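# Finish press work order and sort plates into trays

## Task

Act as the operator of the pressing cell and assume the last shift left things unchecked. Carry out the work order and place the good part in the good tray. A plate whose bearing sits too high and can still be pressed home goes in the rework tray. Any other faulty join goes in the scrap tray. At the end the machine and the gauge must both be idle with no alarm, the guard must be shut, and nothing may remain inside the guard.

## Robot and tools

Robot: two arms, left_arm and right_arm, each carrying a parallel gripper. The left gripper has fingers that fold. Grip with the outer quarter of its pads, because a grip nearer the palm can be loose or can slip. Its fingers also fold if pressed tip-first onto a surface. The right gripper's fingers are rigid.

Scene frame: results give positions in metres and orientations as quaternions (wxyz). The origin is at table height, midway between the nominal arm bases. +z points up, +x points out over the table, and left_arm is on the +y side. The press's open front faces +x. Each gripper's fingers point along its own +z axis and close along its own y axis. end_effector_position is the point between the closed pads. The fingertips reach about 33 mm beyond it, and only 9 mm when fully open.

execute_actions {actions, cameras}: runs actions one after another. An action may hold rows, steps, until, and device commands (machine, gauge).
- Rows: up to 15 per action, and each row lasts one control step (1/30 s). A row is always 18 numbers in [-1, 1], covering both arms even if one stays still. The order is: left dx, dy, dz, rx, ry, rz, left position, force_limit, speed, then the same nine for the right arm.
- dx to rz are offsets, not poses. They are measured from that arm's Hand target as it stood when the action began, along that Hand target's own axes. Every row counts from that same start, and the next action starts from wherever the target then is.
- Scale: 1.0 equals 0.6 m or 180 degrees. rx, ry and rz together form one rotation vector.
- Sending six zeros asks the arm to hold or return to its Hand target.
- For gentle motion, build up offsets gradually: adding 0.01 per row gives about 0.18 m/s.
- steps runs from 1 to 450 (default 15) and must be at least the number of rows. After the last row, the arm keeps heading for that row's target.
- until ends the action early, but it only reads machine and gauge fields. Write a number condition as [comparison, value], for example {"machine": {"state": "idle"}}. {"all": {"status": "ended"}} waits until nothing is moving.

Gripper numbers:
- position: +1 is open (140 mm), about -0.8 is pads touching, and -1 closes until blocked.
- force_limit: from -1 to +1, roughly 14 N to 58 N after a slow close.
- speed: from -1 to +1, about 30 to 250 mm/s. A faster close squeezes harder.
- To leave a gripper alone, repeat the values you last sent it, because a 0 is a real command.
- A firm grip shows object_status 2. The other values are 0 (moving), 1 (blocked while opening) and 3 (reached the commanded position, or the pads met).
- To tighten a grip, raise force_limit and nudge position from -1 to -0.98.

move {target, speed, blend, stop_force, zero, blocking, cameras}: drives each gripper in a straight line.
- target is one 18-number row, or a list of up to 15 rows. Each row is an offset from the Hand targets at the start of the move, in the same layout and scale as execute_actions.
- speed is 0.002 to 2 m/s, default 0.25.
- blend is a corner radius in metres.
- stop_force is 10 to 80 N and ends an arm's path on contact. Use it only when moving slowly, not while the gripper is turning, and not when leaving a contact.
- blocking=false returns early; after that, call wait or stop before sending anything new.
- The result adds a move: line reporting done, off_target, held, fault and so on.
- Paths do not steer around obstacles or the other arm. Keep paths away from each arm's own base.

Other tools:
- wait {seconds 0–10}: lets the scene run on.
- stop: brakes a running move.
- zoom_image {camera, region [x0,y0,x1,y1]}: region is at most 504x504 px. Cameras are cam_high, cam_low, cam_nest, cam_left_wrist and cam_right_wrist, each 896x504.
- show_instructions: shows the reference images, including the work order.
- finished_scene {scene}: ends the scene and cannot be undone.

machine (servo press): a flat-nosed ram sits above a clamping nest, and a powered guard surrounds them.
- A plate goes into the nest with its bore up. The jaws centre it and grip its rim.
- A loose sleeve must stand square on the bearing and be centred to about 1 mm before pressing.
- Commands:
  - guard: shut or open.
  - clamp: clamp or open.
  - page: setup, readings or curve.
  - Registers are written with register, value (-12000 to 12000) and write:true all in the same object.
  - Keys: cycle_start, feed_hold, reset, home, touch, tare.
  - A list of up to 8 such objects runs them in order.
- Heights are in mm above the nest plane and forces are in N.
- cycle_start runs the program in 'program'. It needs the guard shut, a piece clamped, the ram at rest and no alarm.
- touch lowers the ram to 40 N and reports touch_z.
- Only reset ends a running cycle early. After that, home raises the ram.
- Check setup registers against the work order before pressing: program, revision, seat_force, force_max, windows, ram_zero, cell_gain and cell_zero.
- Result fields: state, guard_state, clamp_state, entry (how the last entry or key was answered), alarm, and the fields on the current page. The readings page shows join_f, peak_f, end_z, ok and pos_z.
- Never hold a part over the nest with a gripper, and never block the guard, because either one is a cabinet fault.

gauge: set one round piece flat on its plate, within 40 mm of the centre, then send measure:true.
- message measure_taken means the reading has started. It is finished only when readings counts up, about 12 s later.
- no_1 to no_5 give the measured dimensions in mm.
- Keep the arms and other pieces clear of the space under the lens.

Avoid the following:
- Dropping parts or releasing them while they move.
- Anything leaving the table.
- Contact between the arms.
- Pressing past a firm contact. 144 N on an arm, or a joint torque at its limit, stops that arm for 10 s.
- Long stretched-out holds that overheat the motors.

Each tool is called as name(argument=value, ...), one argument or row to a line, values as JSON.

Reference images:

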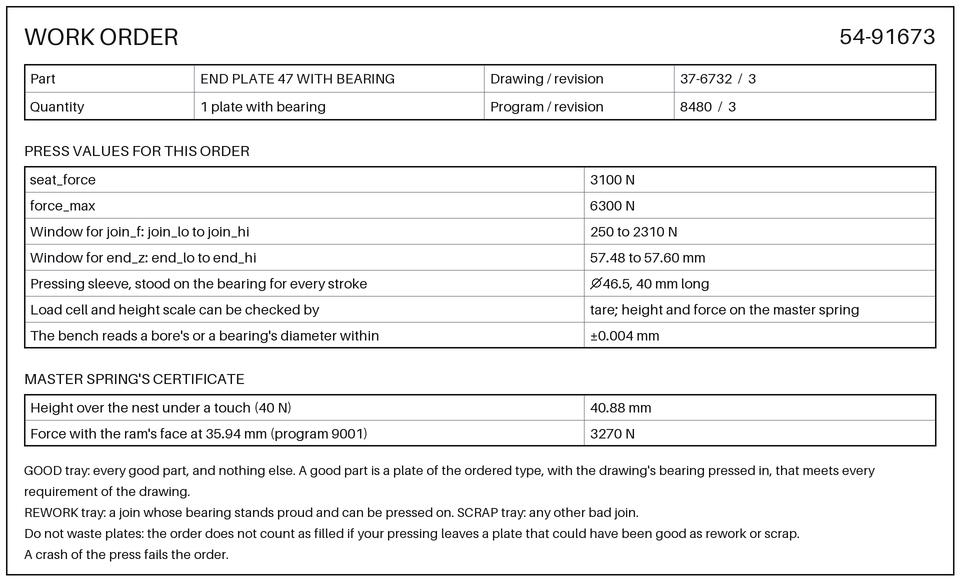

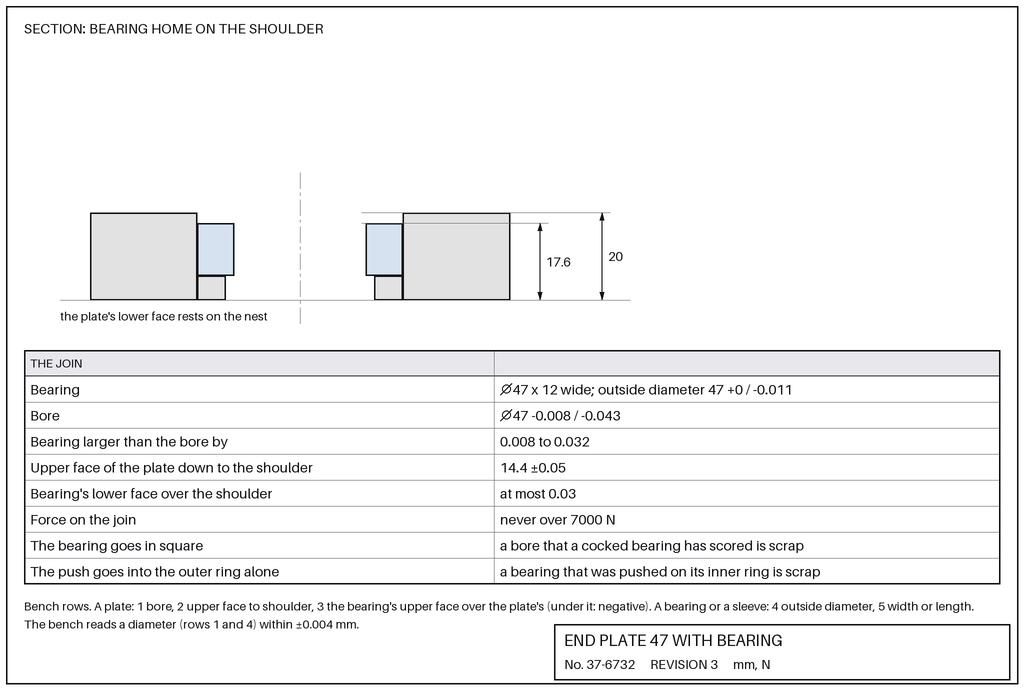

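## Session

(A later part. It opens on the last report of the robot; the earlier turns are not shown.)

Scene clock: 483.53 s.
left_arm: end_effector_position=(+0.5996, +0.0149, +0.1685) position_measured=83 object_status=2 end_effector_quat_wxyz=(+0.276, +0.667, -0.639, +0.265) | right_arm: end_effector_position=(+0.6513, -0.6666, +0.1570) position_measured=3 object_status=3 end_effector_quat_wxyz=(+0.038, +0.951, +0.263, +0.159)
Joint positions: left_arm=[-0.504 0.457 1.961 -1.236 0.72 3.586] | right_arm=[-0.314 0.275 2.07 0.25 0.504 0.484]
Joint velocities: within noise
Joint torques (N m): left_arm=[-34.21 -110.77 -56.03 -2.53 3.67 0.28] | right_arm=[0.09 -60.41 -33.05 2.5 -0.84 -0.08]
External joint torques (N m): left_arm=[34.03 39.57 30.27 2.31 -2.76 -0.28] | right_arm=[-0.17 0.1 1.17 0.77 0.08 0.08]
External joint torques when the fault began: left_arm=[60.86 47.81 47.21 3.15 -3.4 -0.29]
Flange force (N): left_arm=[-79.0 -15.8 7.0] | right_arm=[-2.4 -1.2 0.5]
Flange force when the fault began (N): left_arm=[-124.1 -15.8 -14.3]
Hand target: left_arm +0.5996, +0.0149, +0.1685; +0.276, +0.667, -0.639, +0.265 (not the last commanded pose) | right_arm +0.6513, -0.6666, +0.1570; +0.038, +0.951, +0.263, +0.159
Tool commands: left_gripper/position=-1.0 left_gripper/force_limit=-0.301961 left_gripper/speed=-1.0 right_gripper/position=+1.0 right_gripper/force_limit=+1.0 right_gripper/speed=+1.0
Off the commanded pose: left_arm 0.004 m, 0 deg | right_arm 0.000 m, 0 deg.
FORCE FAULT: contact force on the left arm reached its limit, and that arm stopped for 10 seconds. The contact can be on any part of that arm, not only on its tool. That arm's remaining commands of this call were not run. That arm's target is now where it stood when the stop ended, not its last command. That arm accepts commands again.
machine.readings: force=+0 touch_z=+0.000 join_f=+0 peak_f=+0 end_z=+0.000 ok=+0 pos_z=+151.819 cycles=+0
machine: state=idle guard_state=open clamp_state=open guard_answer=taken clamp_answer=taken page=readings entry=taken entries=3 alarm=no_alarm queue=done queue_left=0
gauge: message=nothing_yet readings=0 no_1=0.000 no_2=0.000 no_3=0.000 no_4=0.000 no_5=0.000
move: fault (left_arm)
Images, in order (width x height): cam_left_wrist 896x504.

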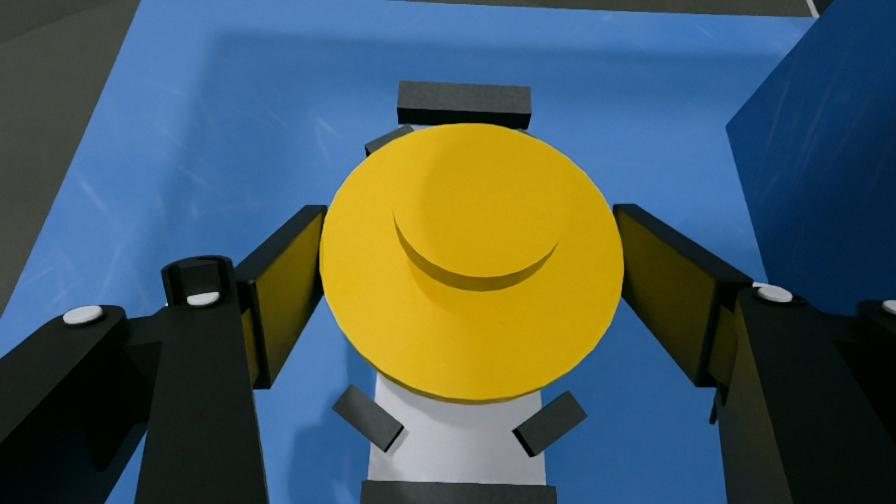

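move(
  target=[
    [-0.1217,-0.005,-0.1963,0,0,0,-1,-0.3,-1,0,0,0,0,0,0,1,1,1],
    [-0.2977,-0.0127,-0.609,0,0,0,-1,-0.3,-1,0,0,0,0,0,0,1,1,1],
    [-0.2977,-0.0127,-0.609,0.3538,0.0136,-0.353,-1,-0.3,-1,0,0,0,0,0,0,1,1,1],
    [-0.4682,-0.36,-0.5573,0.3538,0.0136,-0.353,-1,-0.3,-1,0,0,0,0,0,0,1,1,1],
  ],
  speed=[0.15,0.25,0.25,0.25],
  blend=[0.03,0,0,0],
  cameras=["cam_left_wrist"],
)

Scene clock: 516.60 s.
left_arm: end_effector_position=(+0.8032, +0.4563, +0.2002) position_measured=83 object_status=2 end_effector_quat_wxyz=(+0.005, +0.925, +0.019, +0.381) | right_arm: end_effector_position=(+0.6513, -0.6666, +0.1570) position_measured=3 object_status=3 end_effector_quat_wxyz=(+0.038, +0.951, +0.263, +0.159)
Joint positions: left_arm=[-0.198 0.308 2.114 -1.209 -0.146 2.603] | right_arm=[-0.314 0.275 2.07 0.25 0.504 0.484]
Joint velocities: within noise
Joint torques (N m): left_arm=[-0.16 -68.82 -32.08 1.75 -1.56 0.27] | right_arm=[0.16 -59.96 -33.13 2.53 -0.83 -0.06]
External joint torques (N m): left_arm=[0.08 10.82 5.53 -0.49 0.62 -0.27] | right_arm=[-0.17 -0.39 1.21 0.75 0.06 0.07]
Flange force (N): left_arm=[0.0 0.0 0.0] | right_arm=[-2.7 -1.6 -0.2]
Hand target: left_arm +0.8032, +0.4564, +0.2000; +0.006, +0.924, +0.019, +0.382 | right_arm +0.6513, -0.6666, +0.1570; +0.038, +0.951, +0.263, +0.159
Off the commanded pose: left_arm 0.000 m, 0 deg | right_arm 0.000 m, 0 deg.
machine.readings: force=+0 touch_z=+0.000 join_f=+0 peak_f=+0 end_z=+0.000 ok=+0 pos_z=+151.819 cycles=+0
machine: state=idle guard_state=open clamp_state=open guard_answer=taken clamp_answer=taken page=readings entry=taken entries=3 alarm=no_alarm queue=done queue_left=0
gauge: message=nothing_yet readings=0 no_1=0.000 no_2=0.000 no_3=0.000 no_4=0.000 no_5=0.000
move: done
Images, in order (width x height): cam_left_wrist 896x504.

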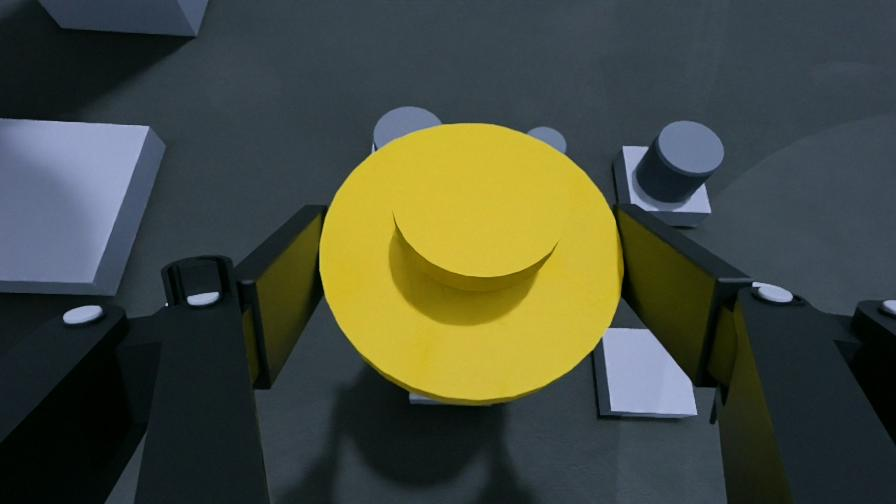

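move(
  target=[
    [-0.1587,-0.006,0.1615,0,0,0,-1,-0.3,-1,0,0,0,0,0,0,1,1,1],
    [-0.1860,-0.0071,0.1893,0,0,0,-1,-0.3,-1,0,0,0,0,0,0,1,1,1],
    [-0.1860,-0.0071,0.1893,0,0,0,1,-0.3,-0.6,0,0,0,0,0,0,1,1,1],
  ],
  speed=[0.15,0.03,0.03],
  cameras=["cam_left_wrist","cam_low"],
)

Scene clock: 530.77 s.
left_arm: end_effector_position=(+0.8044, +0.4566, +0.0407) position_measured=3 object_status=0 end_effector_quat_wxyz=(+0.006, +0.924, +0.019, +0.382) | right_arm: end_effector_position=(+0.6513, -0.6666, +0.1570) position_measured=3 object_status=3 end_effector_quat_wxyz=(+0.038, +0.951, +0.263, +0.159)
Joint positions: left_arm=[-0.197 0.568 2.163 -0.362 -0.388 1.735] | right_arm=[-0.314 0.275 2.07 0.25 0.504 0.484]
Joint velocities: within noise
Joint torques (N m): left_arm=[-0.14 -77.36 -17.74 2.08 -1.64 0.33] | right_arm=[0.22 -60.02 -33.06 2.5 -0.82 -0.12]
External joint torques (N m): left_arm=[0.05 4.21 0.45 -0.33 -0.27 -0.33] | right_arm=[-0.34 -0.29 1.15 0.77 0.05 0.13]
Flange force (N): left_arm=[-4.3 0.6 7.1] | right_arm=[-2.7 -1.4 -0.1]
Hand target: left_arm +0.8044, +0.4566, +0.0407; +0.006, +0.924, +0.019, +0.382 | right_arm +0.6513, -0.6666, +0.1570; +0.038, +0.951, +0.263, +0.159
Off the commanded pose: left_arm 0.000 m, 0 deg | right_arm 0.000 m, 0 deg.
machine.readings: force=+0 touch_z=+0.000 join_f=+0 peak_f=+0 end_z=+0.000 ok=+0 pos_z=+151.819 cycles=+0
machine: state=idle guard_state=open clamp_state=open guard_answer=taken clamp_answer=taken page=readings entry=taken entries=3 alarm=no_alarm queue=done queue_left=0
gauge: message=nothing_yet readings=0 no_1=0.000 no_2=0.000 no_3=0.000 no_4=0.000 no_5=0.000
move: done
Images, in order (width x height): cam_low 896x504, cam_left_wrist 896x504.

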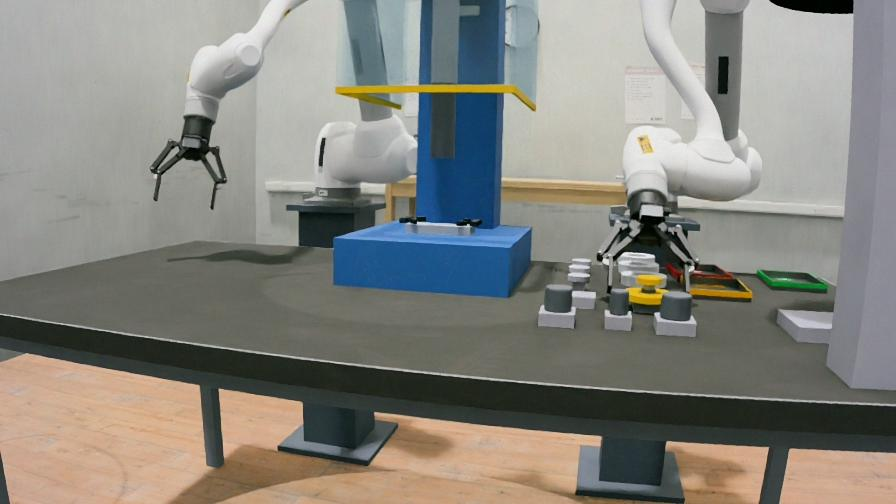

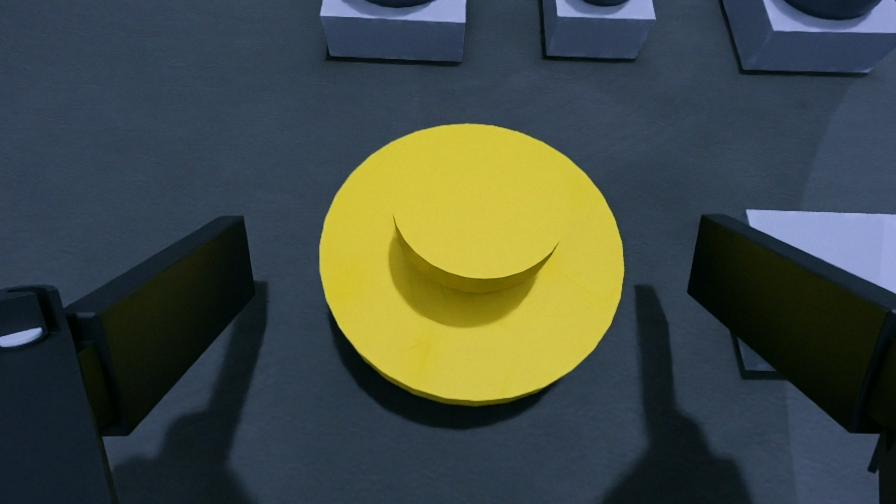

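move(
  target=[
    [0,0,-0.2,0,0,0,1,-0.3,-0.6,0,0,0,0,0,0,1,1,1],
    [0.0138,-0.1725,-0.2262,-0.2092,0.1021,0.1563,1,-0.3,-0.6,0,0,0,0,0,0,1,1,1],
  ],
  speed=0.25,
  cameras=["cam_left_wrist","cam_low","cam_high"],
)

Scene clock: 584.73 s.
left_arm: end_effector_position=(+0.7112, +0.5599, +0.1400) position_measured=3 object_status=3 end_effector_quat_wxyz=(+0.206, +0.779, -0.323, +0.497) | right_arm: end_effector_position=(+0.6513, -0.6666, +0.1570) position_measured=3 object_status=3 end_effector_quat_wxyz=(+0.038, +0.951, +0.263, +0.159)
Joint positions: left_arm=[0.401 0.549 2.192 1.407 -1.027 1.133] | right_arm=[-0.314 0.275 2.07 0.25 0.504 0.484]
Joint velocities: within noise
Joint torques (N m): left_arm=[-0.4 -79.35 -21.78 -0.33 -2 0.25] | right_arm=[-0.32 -60.53 -33.03 2.49 -0.82 -0.16]
External joint torques (N m): left_arm=[0.32 3.9 0.56 -0.29 -0.25 -0.25] | right_arm=[0.11 0.24 1.14 0.78 0.05 0.17]
Flange force (N): left_arm=[-6.2 -2.0 3.3] | right_arm=[-1.8 -1.5 0.8]
Hand target: left_arm +0.7112, +0.5599, +0.1400; +0.206, +0.779, -0.323, +0.497 | right_arm +0.6513, -0.6666, +0.1570; +0.038, +0.951, +0.263, +0.159
Off the commanded pose: left_arm 0.000 m, 0 deg | right_arm 0.000 m, 0 deg.
machine.readings: force=+0 touch_z=+0.000 join_f=+0 peak_f=+0 end_z=+0.000 ok=+0 pos_z=+151.819 cycles=+0
machine: state=idle guard_state=open clamp_state=open guard_answer=taken clamp_answer=taken page=readings entry=taken entries=3 alarm=no_alarm queue=done queue_left=0
gauge: message=nothing_yet readings=0 no_1=0.000 no_2=0.000 no_3=0.000 no_4=0.000 no_5=0.000
move: done
Images, in order (width x height): cam_high 896x504, cam_low 896x504, cam_left_wrist 896x504.

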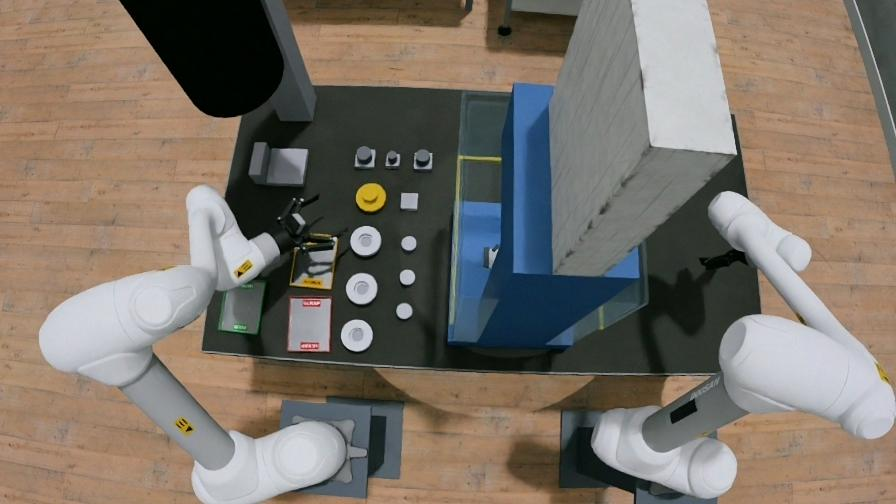

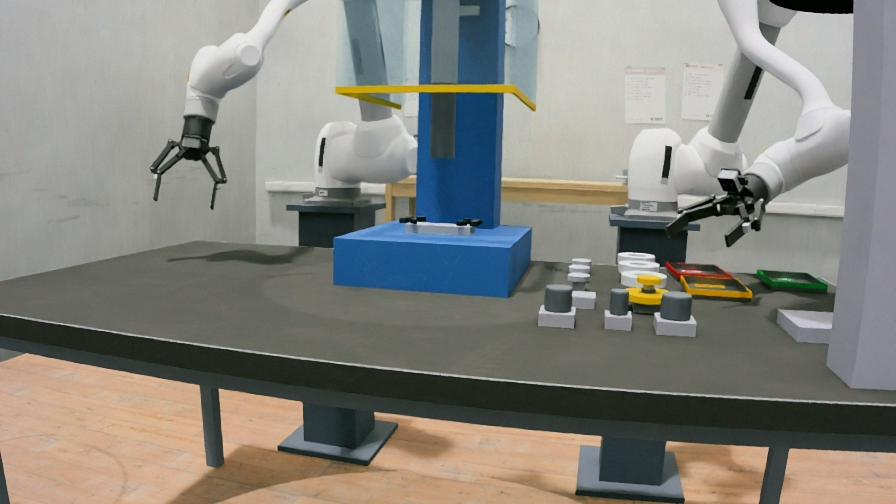

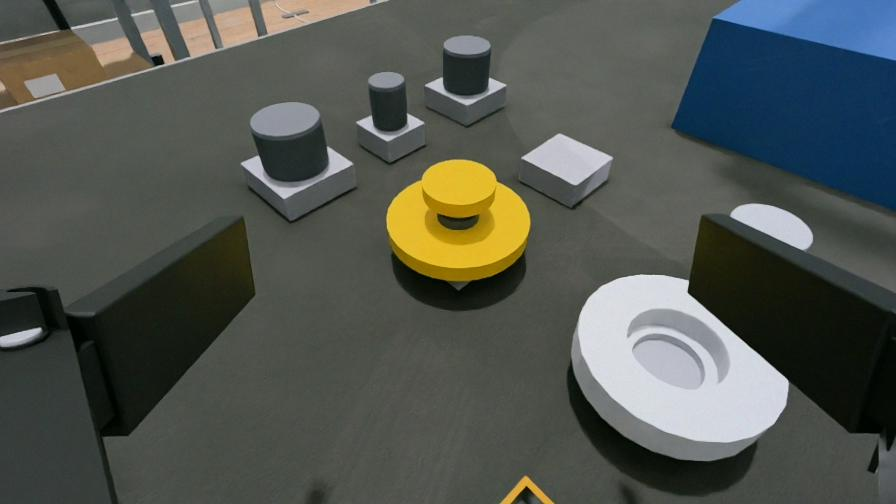

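move(
  target=[
    [-0.058,-0.002,0.19,0,0,0,1,-0.3,-0.6,0,0,0,0,0,0,1,1,1],
    [-0.058,-0.002,0.2771,0,0,0,1,-0.3,-0.6,0,0,0,0,0,0,1,1,1],
  ],
  speed=[0.2,0.08],
  cameras=["cam_left_wrist","cam_low"],
)

Scene clock: 602.27 s.
left_arm: end_effector_position=(+0.8082, +0.4646, +0.0383) position_measured=3 object_status=3 end_effector_quat_wxyz=(+0.206, +0.779, -0.323, +0.497) | right_arm: end_effector_position=(+0.6513, -0.6666, +0.1570) position_measured=3 object_status=3 end_effector_quat_wxyz=(+0.038, +0.951, +0.263, +0.159)
Joint positions: left_arm=[0.19 0.768 2.069 1.136 -0.986 1.267] | right_arm=[-0.314 0.275 2.07 0.25 0.504 0.484]
Joint velocities: within noise
Joint torques (N m): left_arm=[-0.16 -94.03 -18 0.18 -2.09 0.29] | right_arm=[-0.15 -60.19 -33.18 2.44 -0.85 -0.07]
External joint torques (N m): left_arm=[0.17 4.21 0.35 -0.25 -0.28 -0.29] | right_arm=[0 -0.11 1.29 0.83 0.08 0.08]
Flange force (N): left_arm=[-6.2 -1.5 3.8] | right_arm=[-2.6 -1.7 0.3]
Hand target: left_arm +0.8082, +0.4645, +0.0382; +0.206, +0.779, -0.323, +0.497 | right_arm +0.6513, -0.6666, +0.1570; +0.038, +0.951, +0.263, +0.159
Off the commanded pose: left_arm 0.000 m, 0 deg | right_arm 0.000 m, 0 deg.
machine.readings: force=+0 touch_z=+0.000 join_f=+0 peak_f=+0 end_z=+0.000 ok=+0 pos_z=+151.819 cycles=+0
machine: state=idle guard_state=open clamp_state=open guard_answer=taken clamp_answer=taken page=readings entry=taken entries=3 alarm=no_alarm queue=done queue_left=0
gauge: message=nothing_yet readings=0 no_1=0.000 no_2=0.000 no_3=0.000 no_4=0.000 no_5=0.000
move: done
Images, in order (width x height): cam_low 896x504, cam_left_wrist 896x504.

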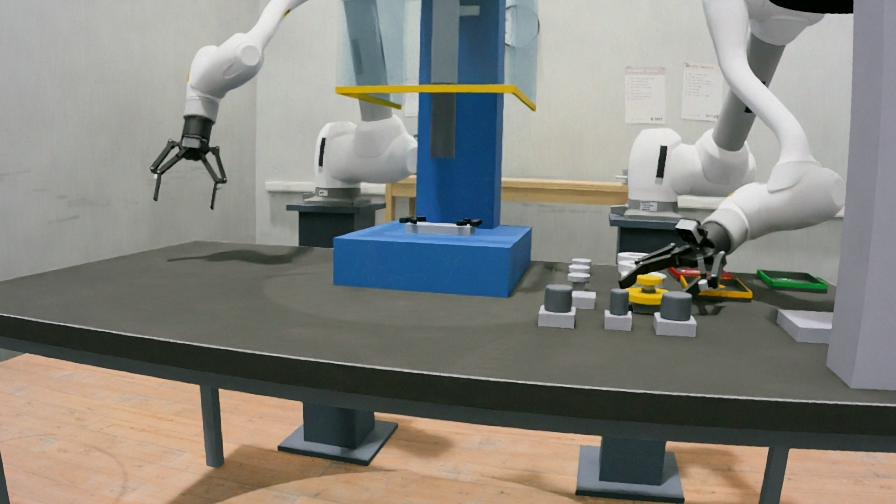

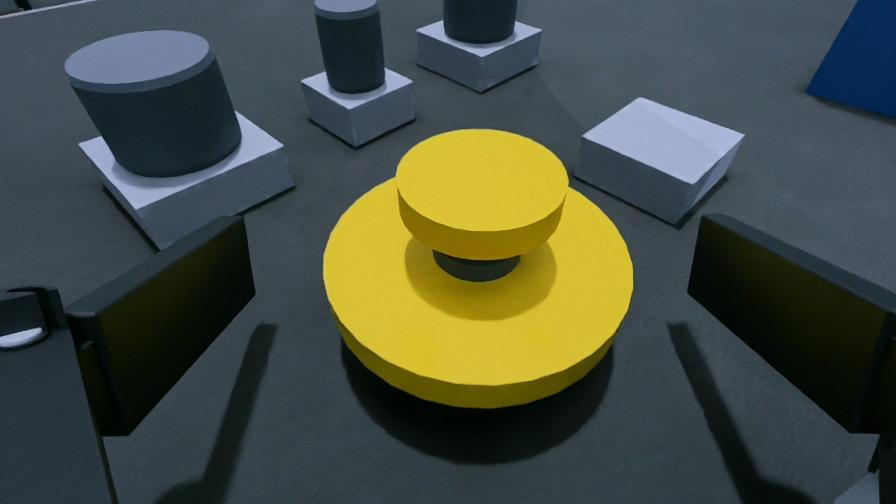

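move(
  target=[0,0.002,0,0,0,0,-1,-0.2,-1,0,0,0,0,0,0,1,1,1],
  cameras=["cam_left_wrist"],
)

wait(
  seconds=1.2,
  cameras=[],
)

Scene clock: 608.30 s.
left_arm: end_effector_position=(+0.8074, +0.4637, +0.0383) position_measured=83 object_status=0 end_effector_quat_wxyz=(+0.206, +0.779, -0.323, +0.497) | right_arm: end_effector_position=(+0.6513, -0.6666, +0.1570) position_measured=3 object_status=3 end_effector_quat_wxyz=(+0.038, +0.951, +0.263, +0.159)
Joint positions: left_arm=[0.189 0.768 2.071 1.134 -0.986 1.269] | right_arm=[-0.314 0.275 2.07 0.25 0.504 0.484]
Joint velocities: within noise
Joint torques (N m): left_arm=[-2.05 -92.37 -18.49 0.23 -1.79 0.28] | right_arm=[0.63 -60.06 -33.07 2.51 -0.8 -0.12]
External joint torques (N m): left_arm=[2.07 2.26 0.91 -0.31 -0.62 -0.28] | right_arm=[-0.7 -0.28 1.11 0.77 0.03 0.12]
Flange force (N): left_arm=[-4.9 -1.2 -1.2] | right_arm=[-3.2 -0.9 -0.2]
Hand target: left_arm +0.8074, +0.4637, +0.0382; +0.206, +0.779, -0.323, +0.497 | right_arm +0.6513, -0.6666, +0.1570; +0.038, +0.951, +0.263, +0.159
Off the commanded pose: left_arm 0.000 m, 0 deg | right_arm 0.000 m, 0 deg.
machine.readings: force=+0 touch_z=+0.000 join_f=+0 peak_f=+0 end_z=+0.000 ok=+0 pos_z=+151.819 cycles=+0
machine: state=idle guard_state=open clamp_state=open guard_answer=taken clamp_answer=taken page=readings entry=taken entries=3 alarm=no_alarm queue=done queue_left=0
gauge: message=nothing_yet readings=0 no_1=0.000 no_2=0.000 no_3=0.000 no_4=0.000 no_5=0.000
move: done
Images, in order (width x height): cam_left_wrist 896x504.

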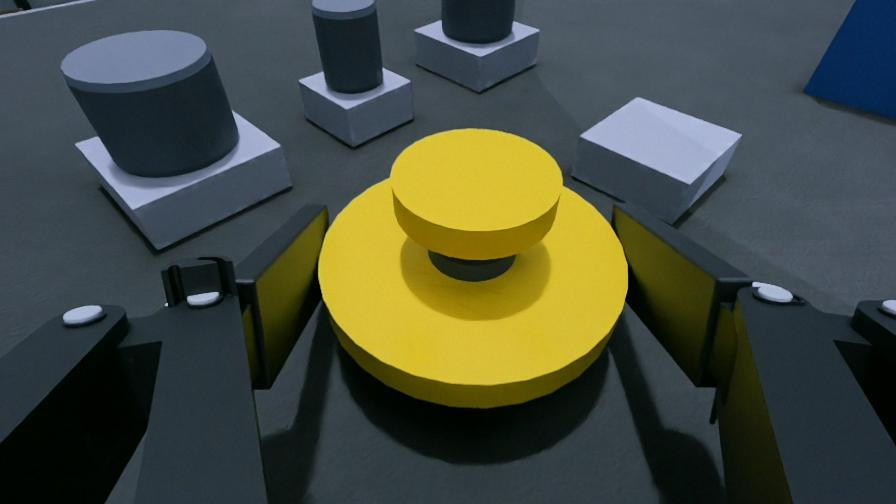

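Scene clock: 609.50 s.
left_arm: end_effector_position=(+0.8074, +0.4637, +0.0383) position_measured=83 object_status=2 end_effector_quat_wxyz=(+0.206, +0.779, -0.323, +0.497) | right_arm: end_effector_position=(+0.6513, -0.6666, +0.1570) position_measured=3 object_status=3 end_effector_quat_wxyz=(+0.038, +0.951, +0.263, +0.159)
Joint positions: left_arm=[0.189 0.768 2.071 1.134 -0.986 1.269] | right_arm=[-0.314 0.275 2.07 0.25 0.504 0.484]
Joint velocities: within noise
Joint torques (N m): left_arm=[-2.02 -92.43 -18.51 0.19 -1.75 0.27] | right_arm=[-0.28 -60.29 -33.11 2.47 -0.82 -0.14]
External joint torques (N m): left_arm=[1.91 2.32 0.78 -0.26 -0.67 -0.27] | right_arm=[0.33 -0.08 1.18 0.81 0.06 0.15]
Flange force (N): left_arm=[-4.9 -1.3 -0.8] | right_arm=[-1.8 -2.0 0.4]
Hand target: left_arm +0.8074, +0.4637, +0.0382; +0.206, +0.779, -0.323, +0.497 | right_arm +0.6513, -0.6666, +0.1570; +0.038, +0.951, +0.263, +0.159
Tool commands: left_gripper/position=-1.0 left_gripper/force_limit=-0.2 left_gripper/speed=-1.0 right_gripper/position=+1.0 right_gripper/force_limit=+1.0 right_gripper/speed=+1.0
Off the commanded pose: left_arm 0.000 m, 0 deg | right_arm 0.000 m, 0 deg.
machine.readings: force=+0 touch_z=+0.000 join_f=+0 peak_f=+0 end_z=+0.000 ok=+0 pos_z=+151.819 cycles=+0
machine: state=idle guard_state=open clamp_state=open guard_answer=taken clamp_answer=taken page=readings entry=taken entries=3 alarm=no_alarm queue=done queue_left=0
gauge: message=nothing_yet readings=0 no_1=0.000 no_2=0.000 no_3=0.000 no_4=0.000 no_5=0.000
wait: 1.20 s
No camera images: "cameras" was empty.

move(
  target=[
    [0.2719,0,-0.1268,0,0,0,-1,-0.2,-1,0,0,0,0,0,0,1,1,1],
    [0.2523,0.2358,-0.2477,-0.2266,0,0.1057,-1,-0.2,-1,0,0,0,0,0,0,1,1,1],
    [0.3022,0.6255,0.0108,-0.2266,0,0.1057,-1,-0.2,-1,0,0,0,0,0,0,1,1,1],
    [0.3182,0.7775,0.171,-0.2266,0,0.1057,-1,-0.2,-1,0,0,0,0,0,0,1,1,1],
  ],
  speed=[0.15,0.2,0.25,0.08],
  blend=[0.04,0.04,0.02,0],
  cameras=["cam_left_wrist","cam_low","cam_high","cam_nest"],
)

Scene clock: 634.00 s.
left_arm: end_effector_position=(+0.6001, +0.0111, +0.1678) position_measured=83 object_status=2 end_effector_quat_wxyz=(+0.380, +0.596, -0.597, +0.380) | right_arm: end_effector_position=(+0.6513, -0.6666, +0.1570) position_measured=3 object_status=3 end_effector_quat_wxyz=(+0.038, +0.951, +0.263, +0.159)
Joint positions: left_arm=[-0.415 0.569 2.034 1.464 -0.994 0.975] | right_arm=[-0.314 0.275 2.07 0.25 0.504 0.484]
Joint velocities: within noise
Joint torques (N m): left_arm=[0.26 -91.95 -30.24 -1.79 -3.72 0.24] | right_arm=[0.53 -60.16 -33.07 2.53 -0.84 -0.1]
External joint torques (N m): left_arm=[-0.33 9.79 4.1 0.85 1.64 -0.24] | right_arm=[-0.7 -0.14 1.15 0.74 0.07 0.11]
Flange force (N): left_arm=[-12.2 -1.5 7.0] | right_arm=[-3.1 -0.8 0.0]
Hand target: left_arm +0.6001, +0.0111, +0.1678; +0.380, +0.596, -0.597, +0.380 | right_arm +0.6513, -0.6666, +0.1570; +0.038, +0.951, +0.263, +0.159
Off the commanded pose: left_arm 0.000 m, 0 deg | right_arm 0.000 m, 0 deg.
machine.readings: force=+0 touch_z=+0.000 join_f=+0 peak_f=+0 end_z=+0.000 ok=+0 pos_z=+151.819 cycles=+0
machine: state=idle guard_state=open clamp_state=open guard_answer=taken clamp_answer=taken page=readings entry=taken entries=3 alarm=no_alarm queue=done queue_left=0
gauge: message=nothing_yet readings=0 no_1=0.000 no_2=0.000 no_3=0.000 no_4=0.000 no_5=0.000
move: done
Images, in order (width x height): cam_high 896x504, cam_low 896x504, cam_nest 896x504, cam_left_wrist 896x504.

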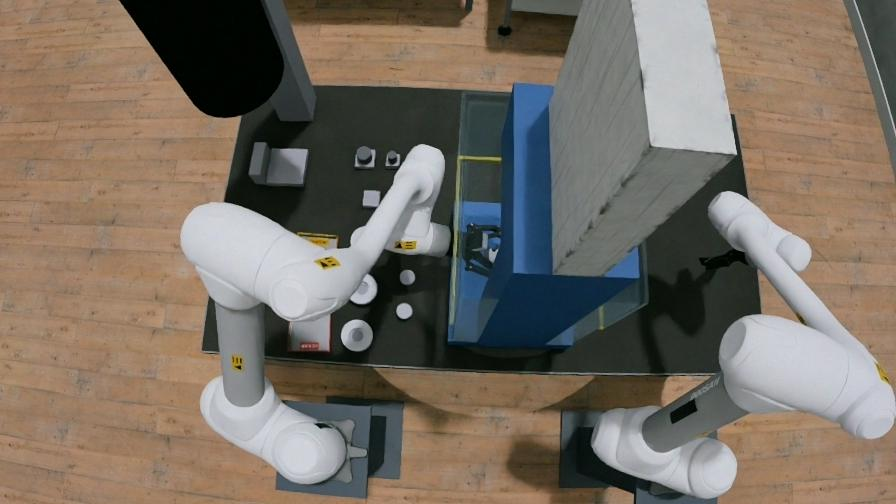

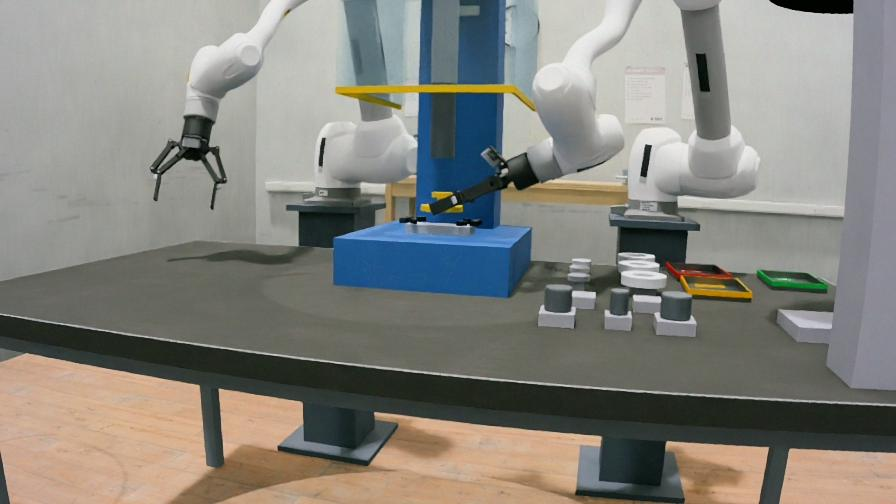

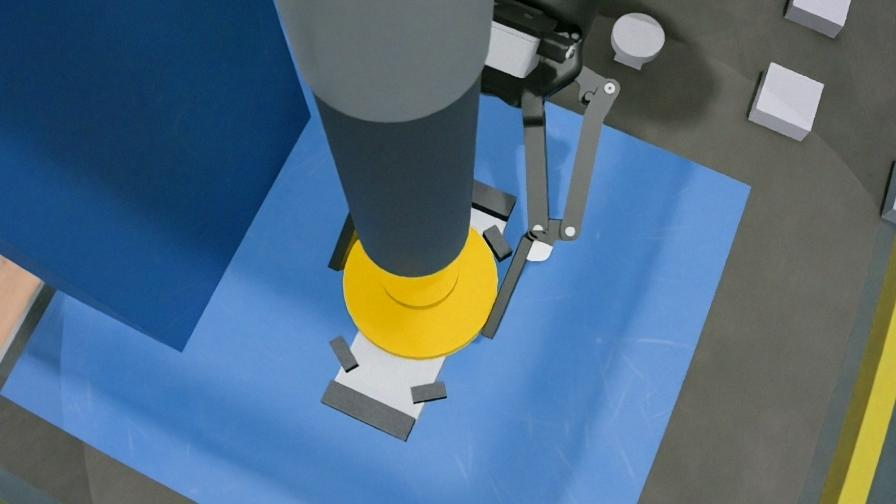

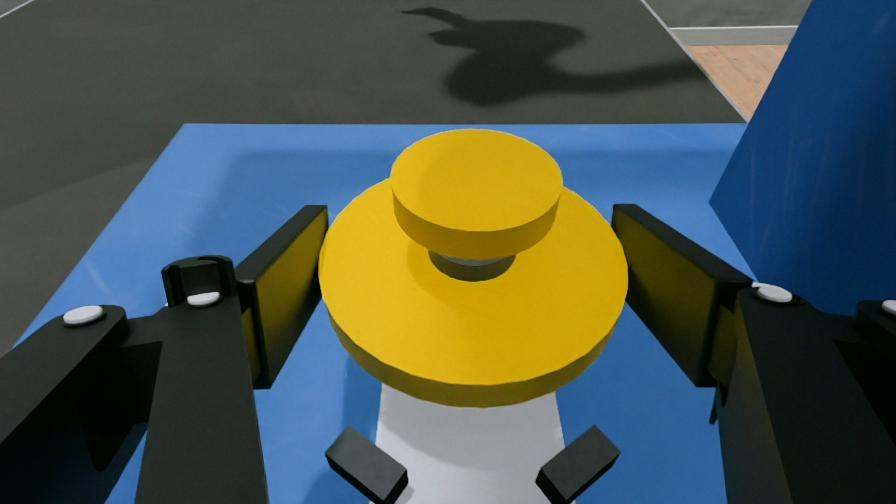

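move(
  target=[-0.0604,0,0.0282,0,0,0,-1,-0.2,-1,0,0,0,0,0,0,1,1,1],
  speed=0.02,
  stop_force=12,
  cameras=["cam_left_wrist","cam_low","cam_nest"],
)

Scene clock: 642.40 s.
left_arm: end_effector_position=(+0.6001, +0.0110, +0.1358) position_measured=83 object_status=2 end_effector_quat_wxyz=(+0.380, +0.596, -0.597, +0.380) | right_arm: end_effector_position=(+0.6513, -0.6666, +0.1570) position_measured=3 object_status=3 end_effector_quat_wxyz=(+0.038, +0.951, +0.263, +0.159)
Joint positions: left_arm=[-0.415 0.62 2.037 1.43 -1.001 1.038] | right_arm=[-0.314 0.275 2.07 0.25 0.504 0.484]
Joint velocities: within noise
Joint torques (N m): left_arm=[-0.9 -80.24 -23.4 0.02 1.33 0.27] | right_arm=[-0.06 -60.61 -33.28 2.49 -0.83 -0.15]
External joint torques (N m): left_arm=[0.82 -4.32 -0.88 -0.81 -3.49 -0.27] | right_arm=[0.07 0.23 1.31 0.79 0.06 0.16]
Flange force (N): left_arm=[3.8 1.4 -5.6] | right_arm=[-2.1 -1.7 0.8]
Hand target: left_arm +0.6001, +0.0110, +0.1358; +0.380, +0.596, -0.597, +0.380 (not the last commanded pose) | right_arm +0.6513, -0.6666, +0.1570; +0.038, +0.951, +0.263, +0.159
Off the commanded pose: left_arm 0.008 m, 0 deg | right_arm 0.000 m, 0 deg.
machine.readings: force=+0 touch_z=+0.000 join_f=+0 peak_f=+0 end_z=+0.000 ok=+0 pos_z=+151.819 cycles=+0
machine: state=idle guard_state=open clamp_state=open guard_answer=taken clamp_answer=taken page=readings entry=taken entries=3 alarm=no_alarm queue=done queue_left=0
gauge: message=nothing_yet readings=0 no_1=0.000 no_2=0.000 no_3=0.000 no_4=0.000 no_5=0.000
move: contact (left_arm)
Images, in order (width x height): cam_low 896x504, cam_nest 896x504, cam_left_wrist 896x504.

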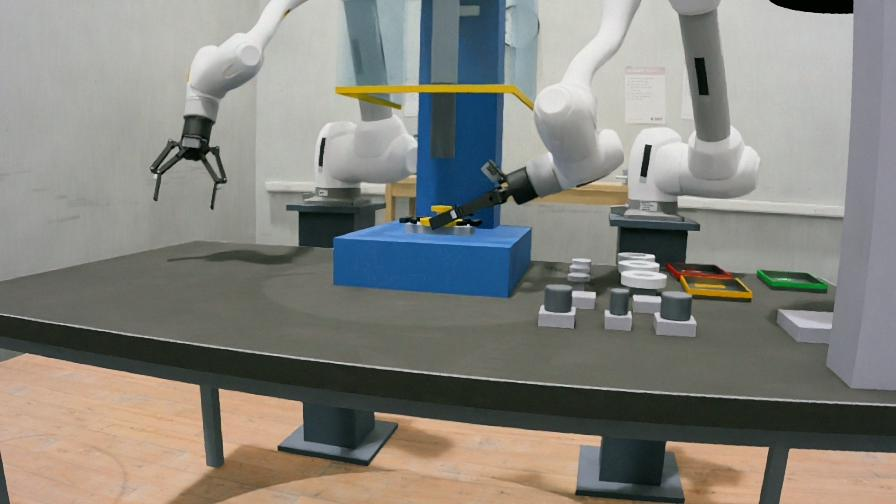

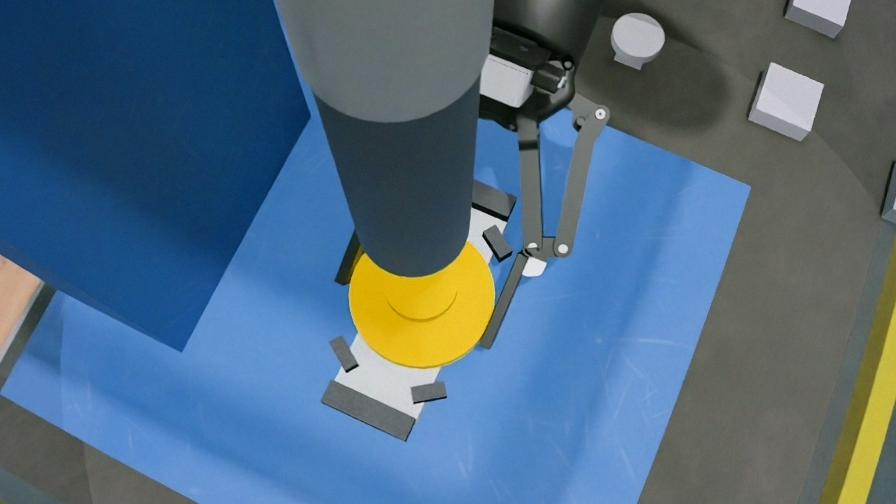

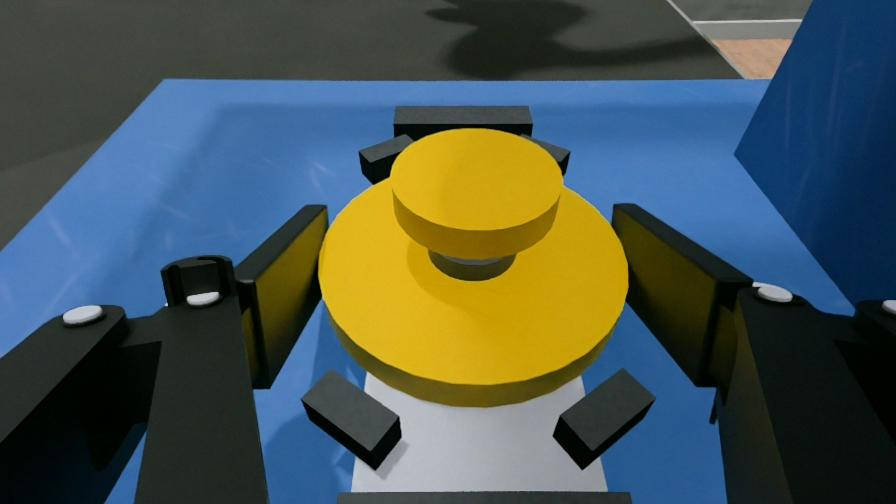

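move(
  target=[0,0,0,0,0,0,0.7,-0.2,-0.6,0,0,0,0,0,0,1,1,1],
  cameras=[],
)

move(
  target=[
    [0,0,-0.25,0,0,0,0.7,-0.2,-0.6,0,0,0,0,0,0,1,1,1],
    [0,0,-0.62,0,0,0,0.7,-0.2,-0.6,0,0,0,0,0,0,1,1,1],
  ],
  speed=[0.15,0.3],
  blend=[0.03,0],
  cameras=["cam_left_wrist","cam_nest"],
)

execute_actions(
  actions=[
    {"machine":[{"clamp":"clamp"},{"guard":"shut"},{"tare":true},{"touch":true}],"steps":450,"until":{"machine":{"queue":["!=","running"]}}},
    {"steps":300,"until":{"machine":{"state":["!=","busy"]}}},
  ],
  cameras=["cam_nest","cam_low"],
)

Scene clock: 657.70 s.
left_arm: end_effector_position=(+0.6001, +0.0110, +0.1358) position_measured=41 object_status=0 end_effector_quat_wxyz=(+0.380, +0.596, -0.597, +0.380) | right_arm: end_effector_position=(+0.6513, -0.6666, +0.1570) position_measured=3 object_status=3 end_effector_quat_wxyz=(+0.038, +0.951, +0.263, +0.159)
Joint positions: left_arm=[-0.415 0.62 2.037 1.43 -1.001 1.038] | right_arm=[-0.314 0.275 2.07 0.25 0.504 0.484]
Joint velocities: within noise
Joint torques (N m): left_arm=[-0.19 -88.66 -25 -0.56 -1.83 0.29] | right_arm=[0.16 -60.26 -33.12 2.54 -0.83 -0.17]
External joint torques (N m): left_arm=[-0.03 4.51 0.74 -0.22 -0.32 -0.3] | right_arm=[-0.44 -0.03 1.15 0.74 0.06 0.18]
Flange force (N): left_arm=[-5.9 -2.3 3.8] | right_arm=[-2.6 -1.1 0.2]
Hand target: left_arm +0.6001, +0.0110, +0.1358; +0.380, +0.596, -0.597, +0.380 | right_arm +0.6513, -0.6666, +0.1570; +0.038, +0.951, +0.263, +0.159
Off the commanded pose: left_arm 0.000 m, 0 deg | right_arm 0.000 m, 0 deg.
machine.readings: force=+0 touch_z=+0.000 join_f=+0 peak_f=+0 end_z=+0.000 ok=+0 pos_z=+151.819 cycles=+0
machine: state=idle guard_state=open clamp_state=open guard_answer=taken clamp_answer=taken page=readings entry=taken entries=3 alarm=no_alarm queue=done queue_left=0
gauge: message=nothing_yet readings=0 no_1=0.000 no_2=0.000 no_3=0.000 no_4=0.000 no_5=0.000
move: done
No camera images: "cameras" was empty.

Scene clock: 659.87 s.
left_arm: end_effector_position=(+0.6001, +0.3482, +0.2928) position_measured=41 object_status=3 end_effector_quat_wxyz=(+0.380, +0.596, -0.597, +0.380) | right_arm: end_effector_position=(+0.6513, -0.6666, +0.1570) position_measured=3 object_status=3 end_effector_quat_wxyz=(+0.038, +0.951, +0.263, +0.159)
Joint positions: left_arm=[0.142 0.362 2.039 1.979 -1.351 0.82] | right_arm=[-0.314 0.275 2.07 0.25 0.504 0.484]
Joint velocities: within noise
Joint torques (N m): left_arm=[0.77 -72.14 -31.75 -2.61 -1.59 0.26] | right_arm=[0.05 -60.15 -33.14 2.46 -0.83 -0.19]
External joint torques (N m): left_arm=[-0.87 4.45 0.8 -0.21 -0.24 -0.26] | right_arm=[-0.37 -0.11 1.18 0.81 0.06 0.2]
Flange force (N): left_arm=[-5.0 -4.2 3.1] | right_arm=[-2.6 -1.3 0.1]
Hand target: left_arm +0.6001, +0.3482, +0.2928; +0.380, +0.596, -0.597, +0.380 | right_arm +0.6513, -0.6666, +0.1570; +0.038, +0.951, +0.263, +0.159
Off the commanded pose: left_arm 0.000 m, 0 deg | right_arm 0.000 m, 0 deg.
machine.readings: force=+0 touch_z=+0.000 join_f=+0 peak_f=+0 end_z=+0.000 ok=+0 pos_z=+151.819 cycles=+0
machine: state=idle guard_state=open clamp_state=open guard_answer=taken clamp_answer=taken page=readings entry=taken entries=3 alarm=no_alarm queue=done queue_left=0
gauge: message=nothing_yet readings=0 no_1=0.000 no_2=0.000 no_3=0.000 no_4=0.000 no_5=0.000
move: done
Images, in order (width x height): cam_nest 896x504, cam_left_wrist 896x504.

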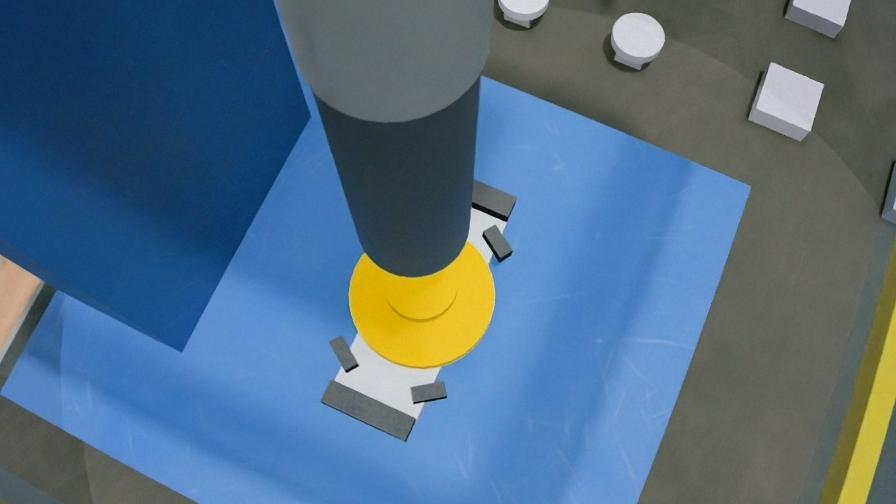

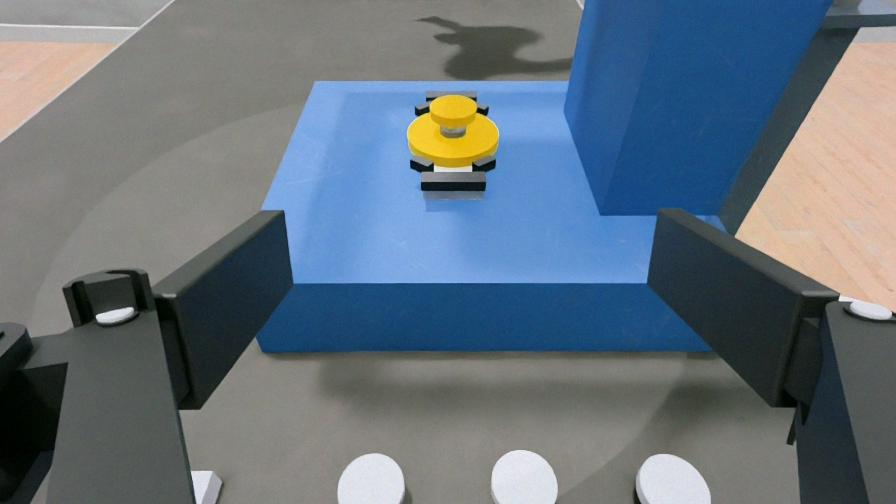

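Scene clock: 674.57 s.
left_arm: end_effector_position=(+0.6001, +0.3482, +0.2928) position_measured=41 object_status=3 end_effector_quat_wxyz=(+0.380, +0.596, -0.597, +0.380) | right_arm: end_effector_position=(+0.6513, -0.6666, +0.1570) position_measured=3 object_status=3 end_effector_quat_wxyz=(+0.038, +0.951, +0.263, +0.159)
Joint positions: left_arm=[0.142 0.362 2.039 1.979 -1.351 0.82] | right_arm=[-0.314 0.275 2.07 0.25 0.504 0.484]
Joint velocities: within noise
Joint torques (N m): left_arm=[-0.32 -71.67 -31.68 -2.64 -1.56 0.29] | right_arm=[0.6 -60.1 -33.2 2.43 -0.84 -0.1]
External joint torques (N m): left_arm=[0.25 4.16 0.87 -0.16 -0.26 -0.29] | right_arm=[-0.49 -0.26 1.33 0.84 0.08 0.11]
External joint torques at the end of the 1st action: left_arm=[-0.04 4.38 0.73 -0.19 -0.26 -0.29] | right_arm=[0.01 0.04 1.21 0.76 0.07 0.07]
Flange force (N): left_arm=[-5.4 -3.5 1.2] | right_arm=[-3.3 -1.3 -0.1]
Flange force at the end of the 1st action (N): left_arm=[-5.4 -4.1 1.7] | right_arm=[-2.3 -1.5 0.5]
Hand target: left_arm +0.6001, +0.3482, +0.2928; +0.380, +0.596, -0.597, +0.380 | right_arm +0.6513, -0.6666, +0.1570; +0.038, +0.951, +0.263, +0.159
Tool commands: left_gripper/position=+0.7 left_gripper/force_limit=-0.2 left_gripper/speed=-0.6 right_gripper/position=+1.0 right_gripper/force_limit=+1.0 right_gripper/speed=+1.0
Off the commanded pose: left_arm 0.000 m, 0 deg | right_arm 0.000 m, 0 deg.
machine.readings: force=+0 touch_z=+40.883 join_f=+0 peak_f=+0 end_z=+0.000 ok=+0 pos_z=+151.819 cycles=+0
machine: state=idle guard_state=shut clamp_state=clamped guard_answer=taken clamp_answer=taken page=readings entry=taken entries=5 alarm=no_alarm queue=done queue_left=0
gauge: message=nothing_yet readings=0 no_1=0.000 no_2=0.000 no_3=0.000 no_4=0.000 no_5=0.000
Images, in order (width x height): cam_low 896x504, cam_nest 896x504.

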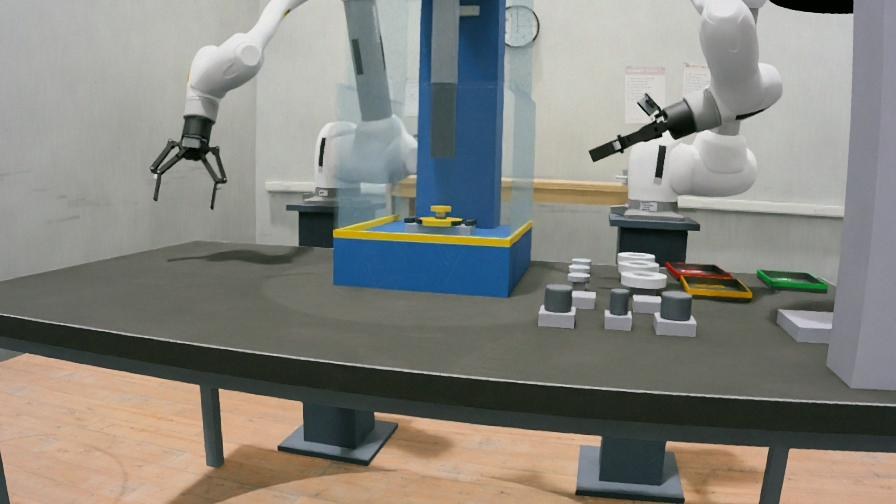

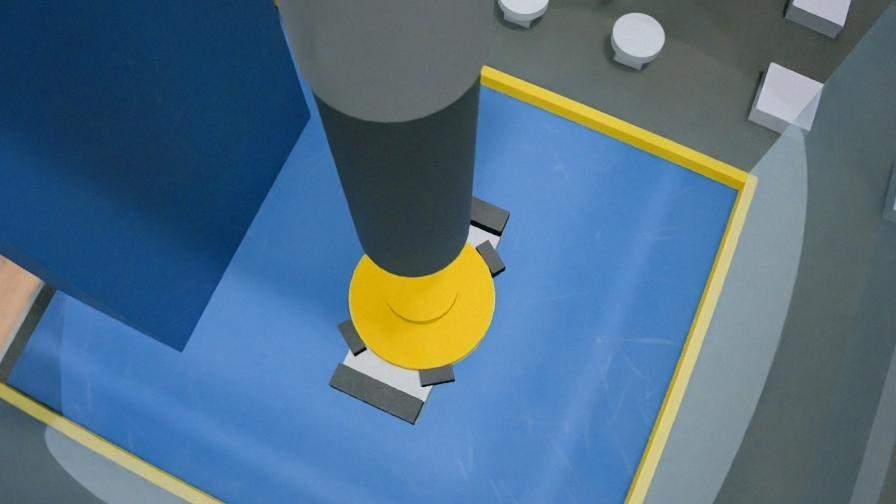

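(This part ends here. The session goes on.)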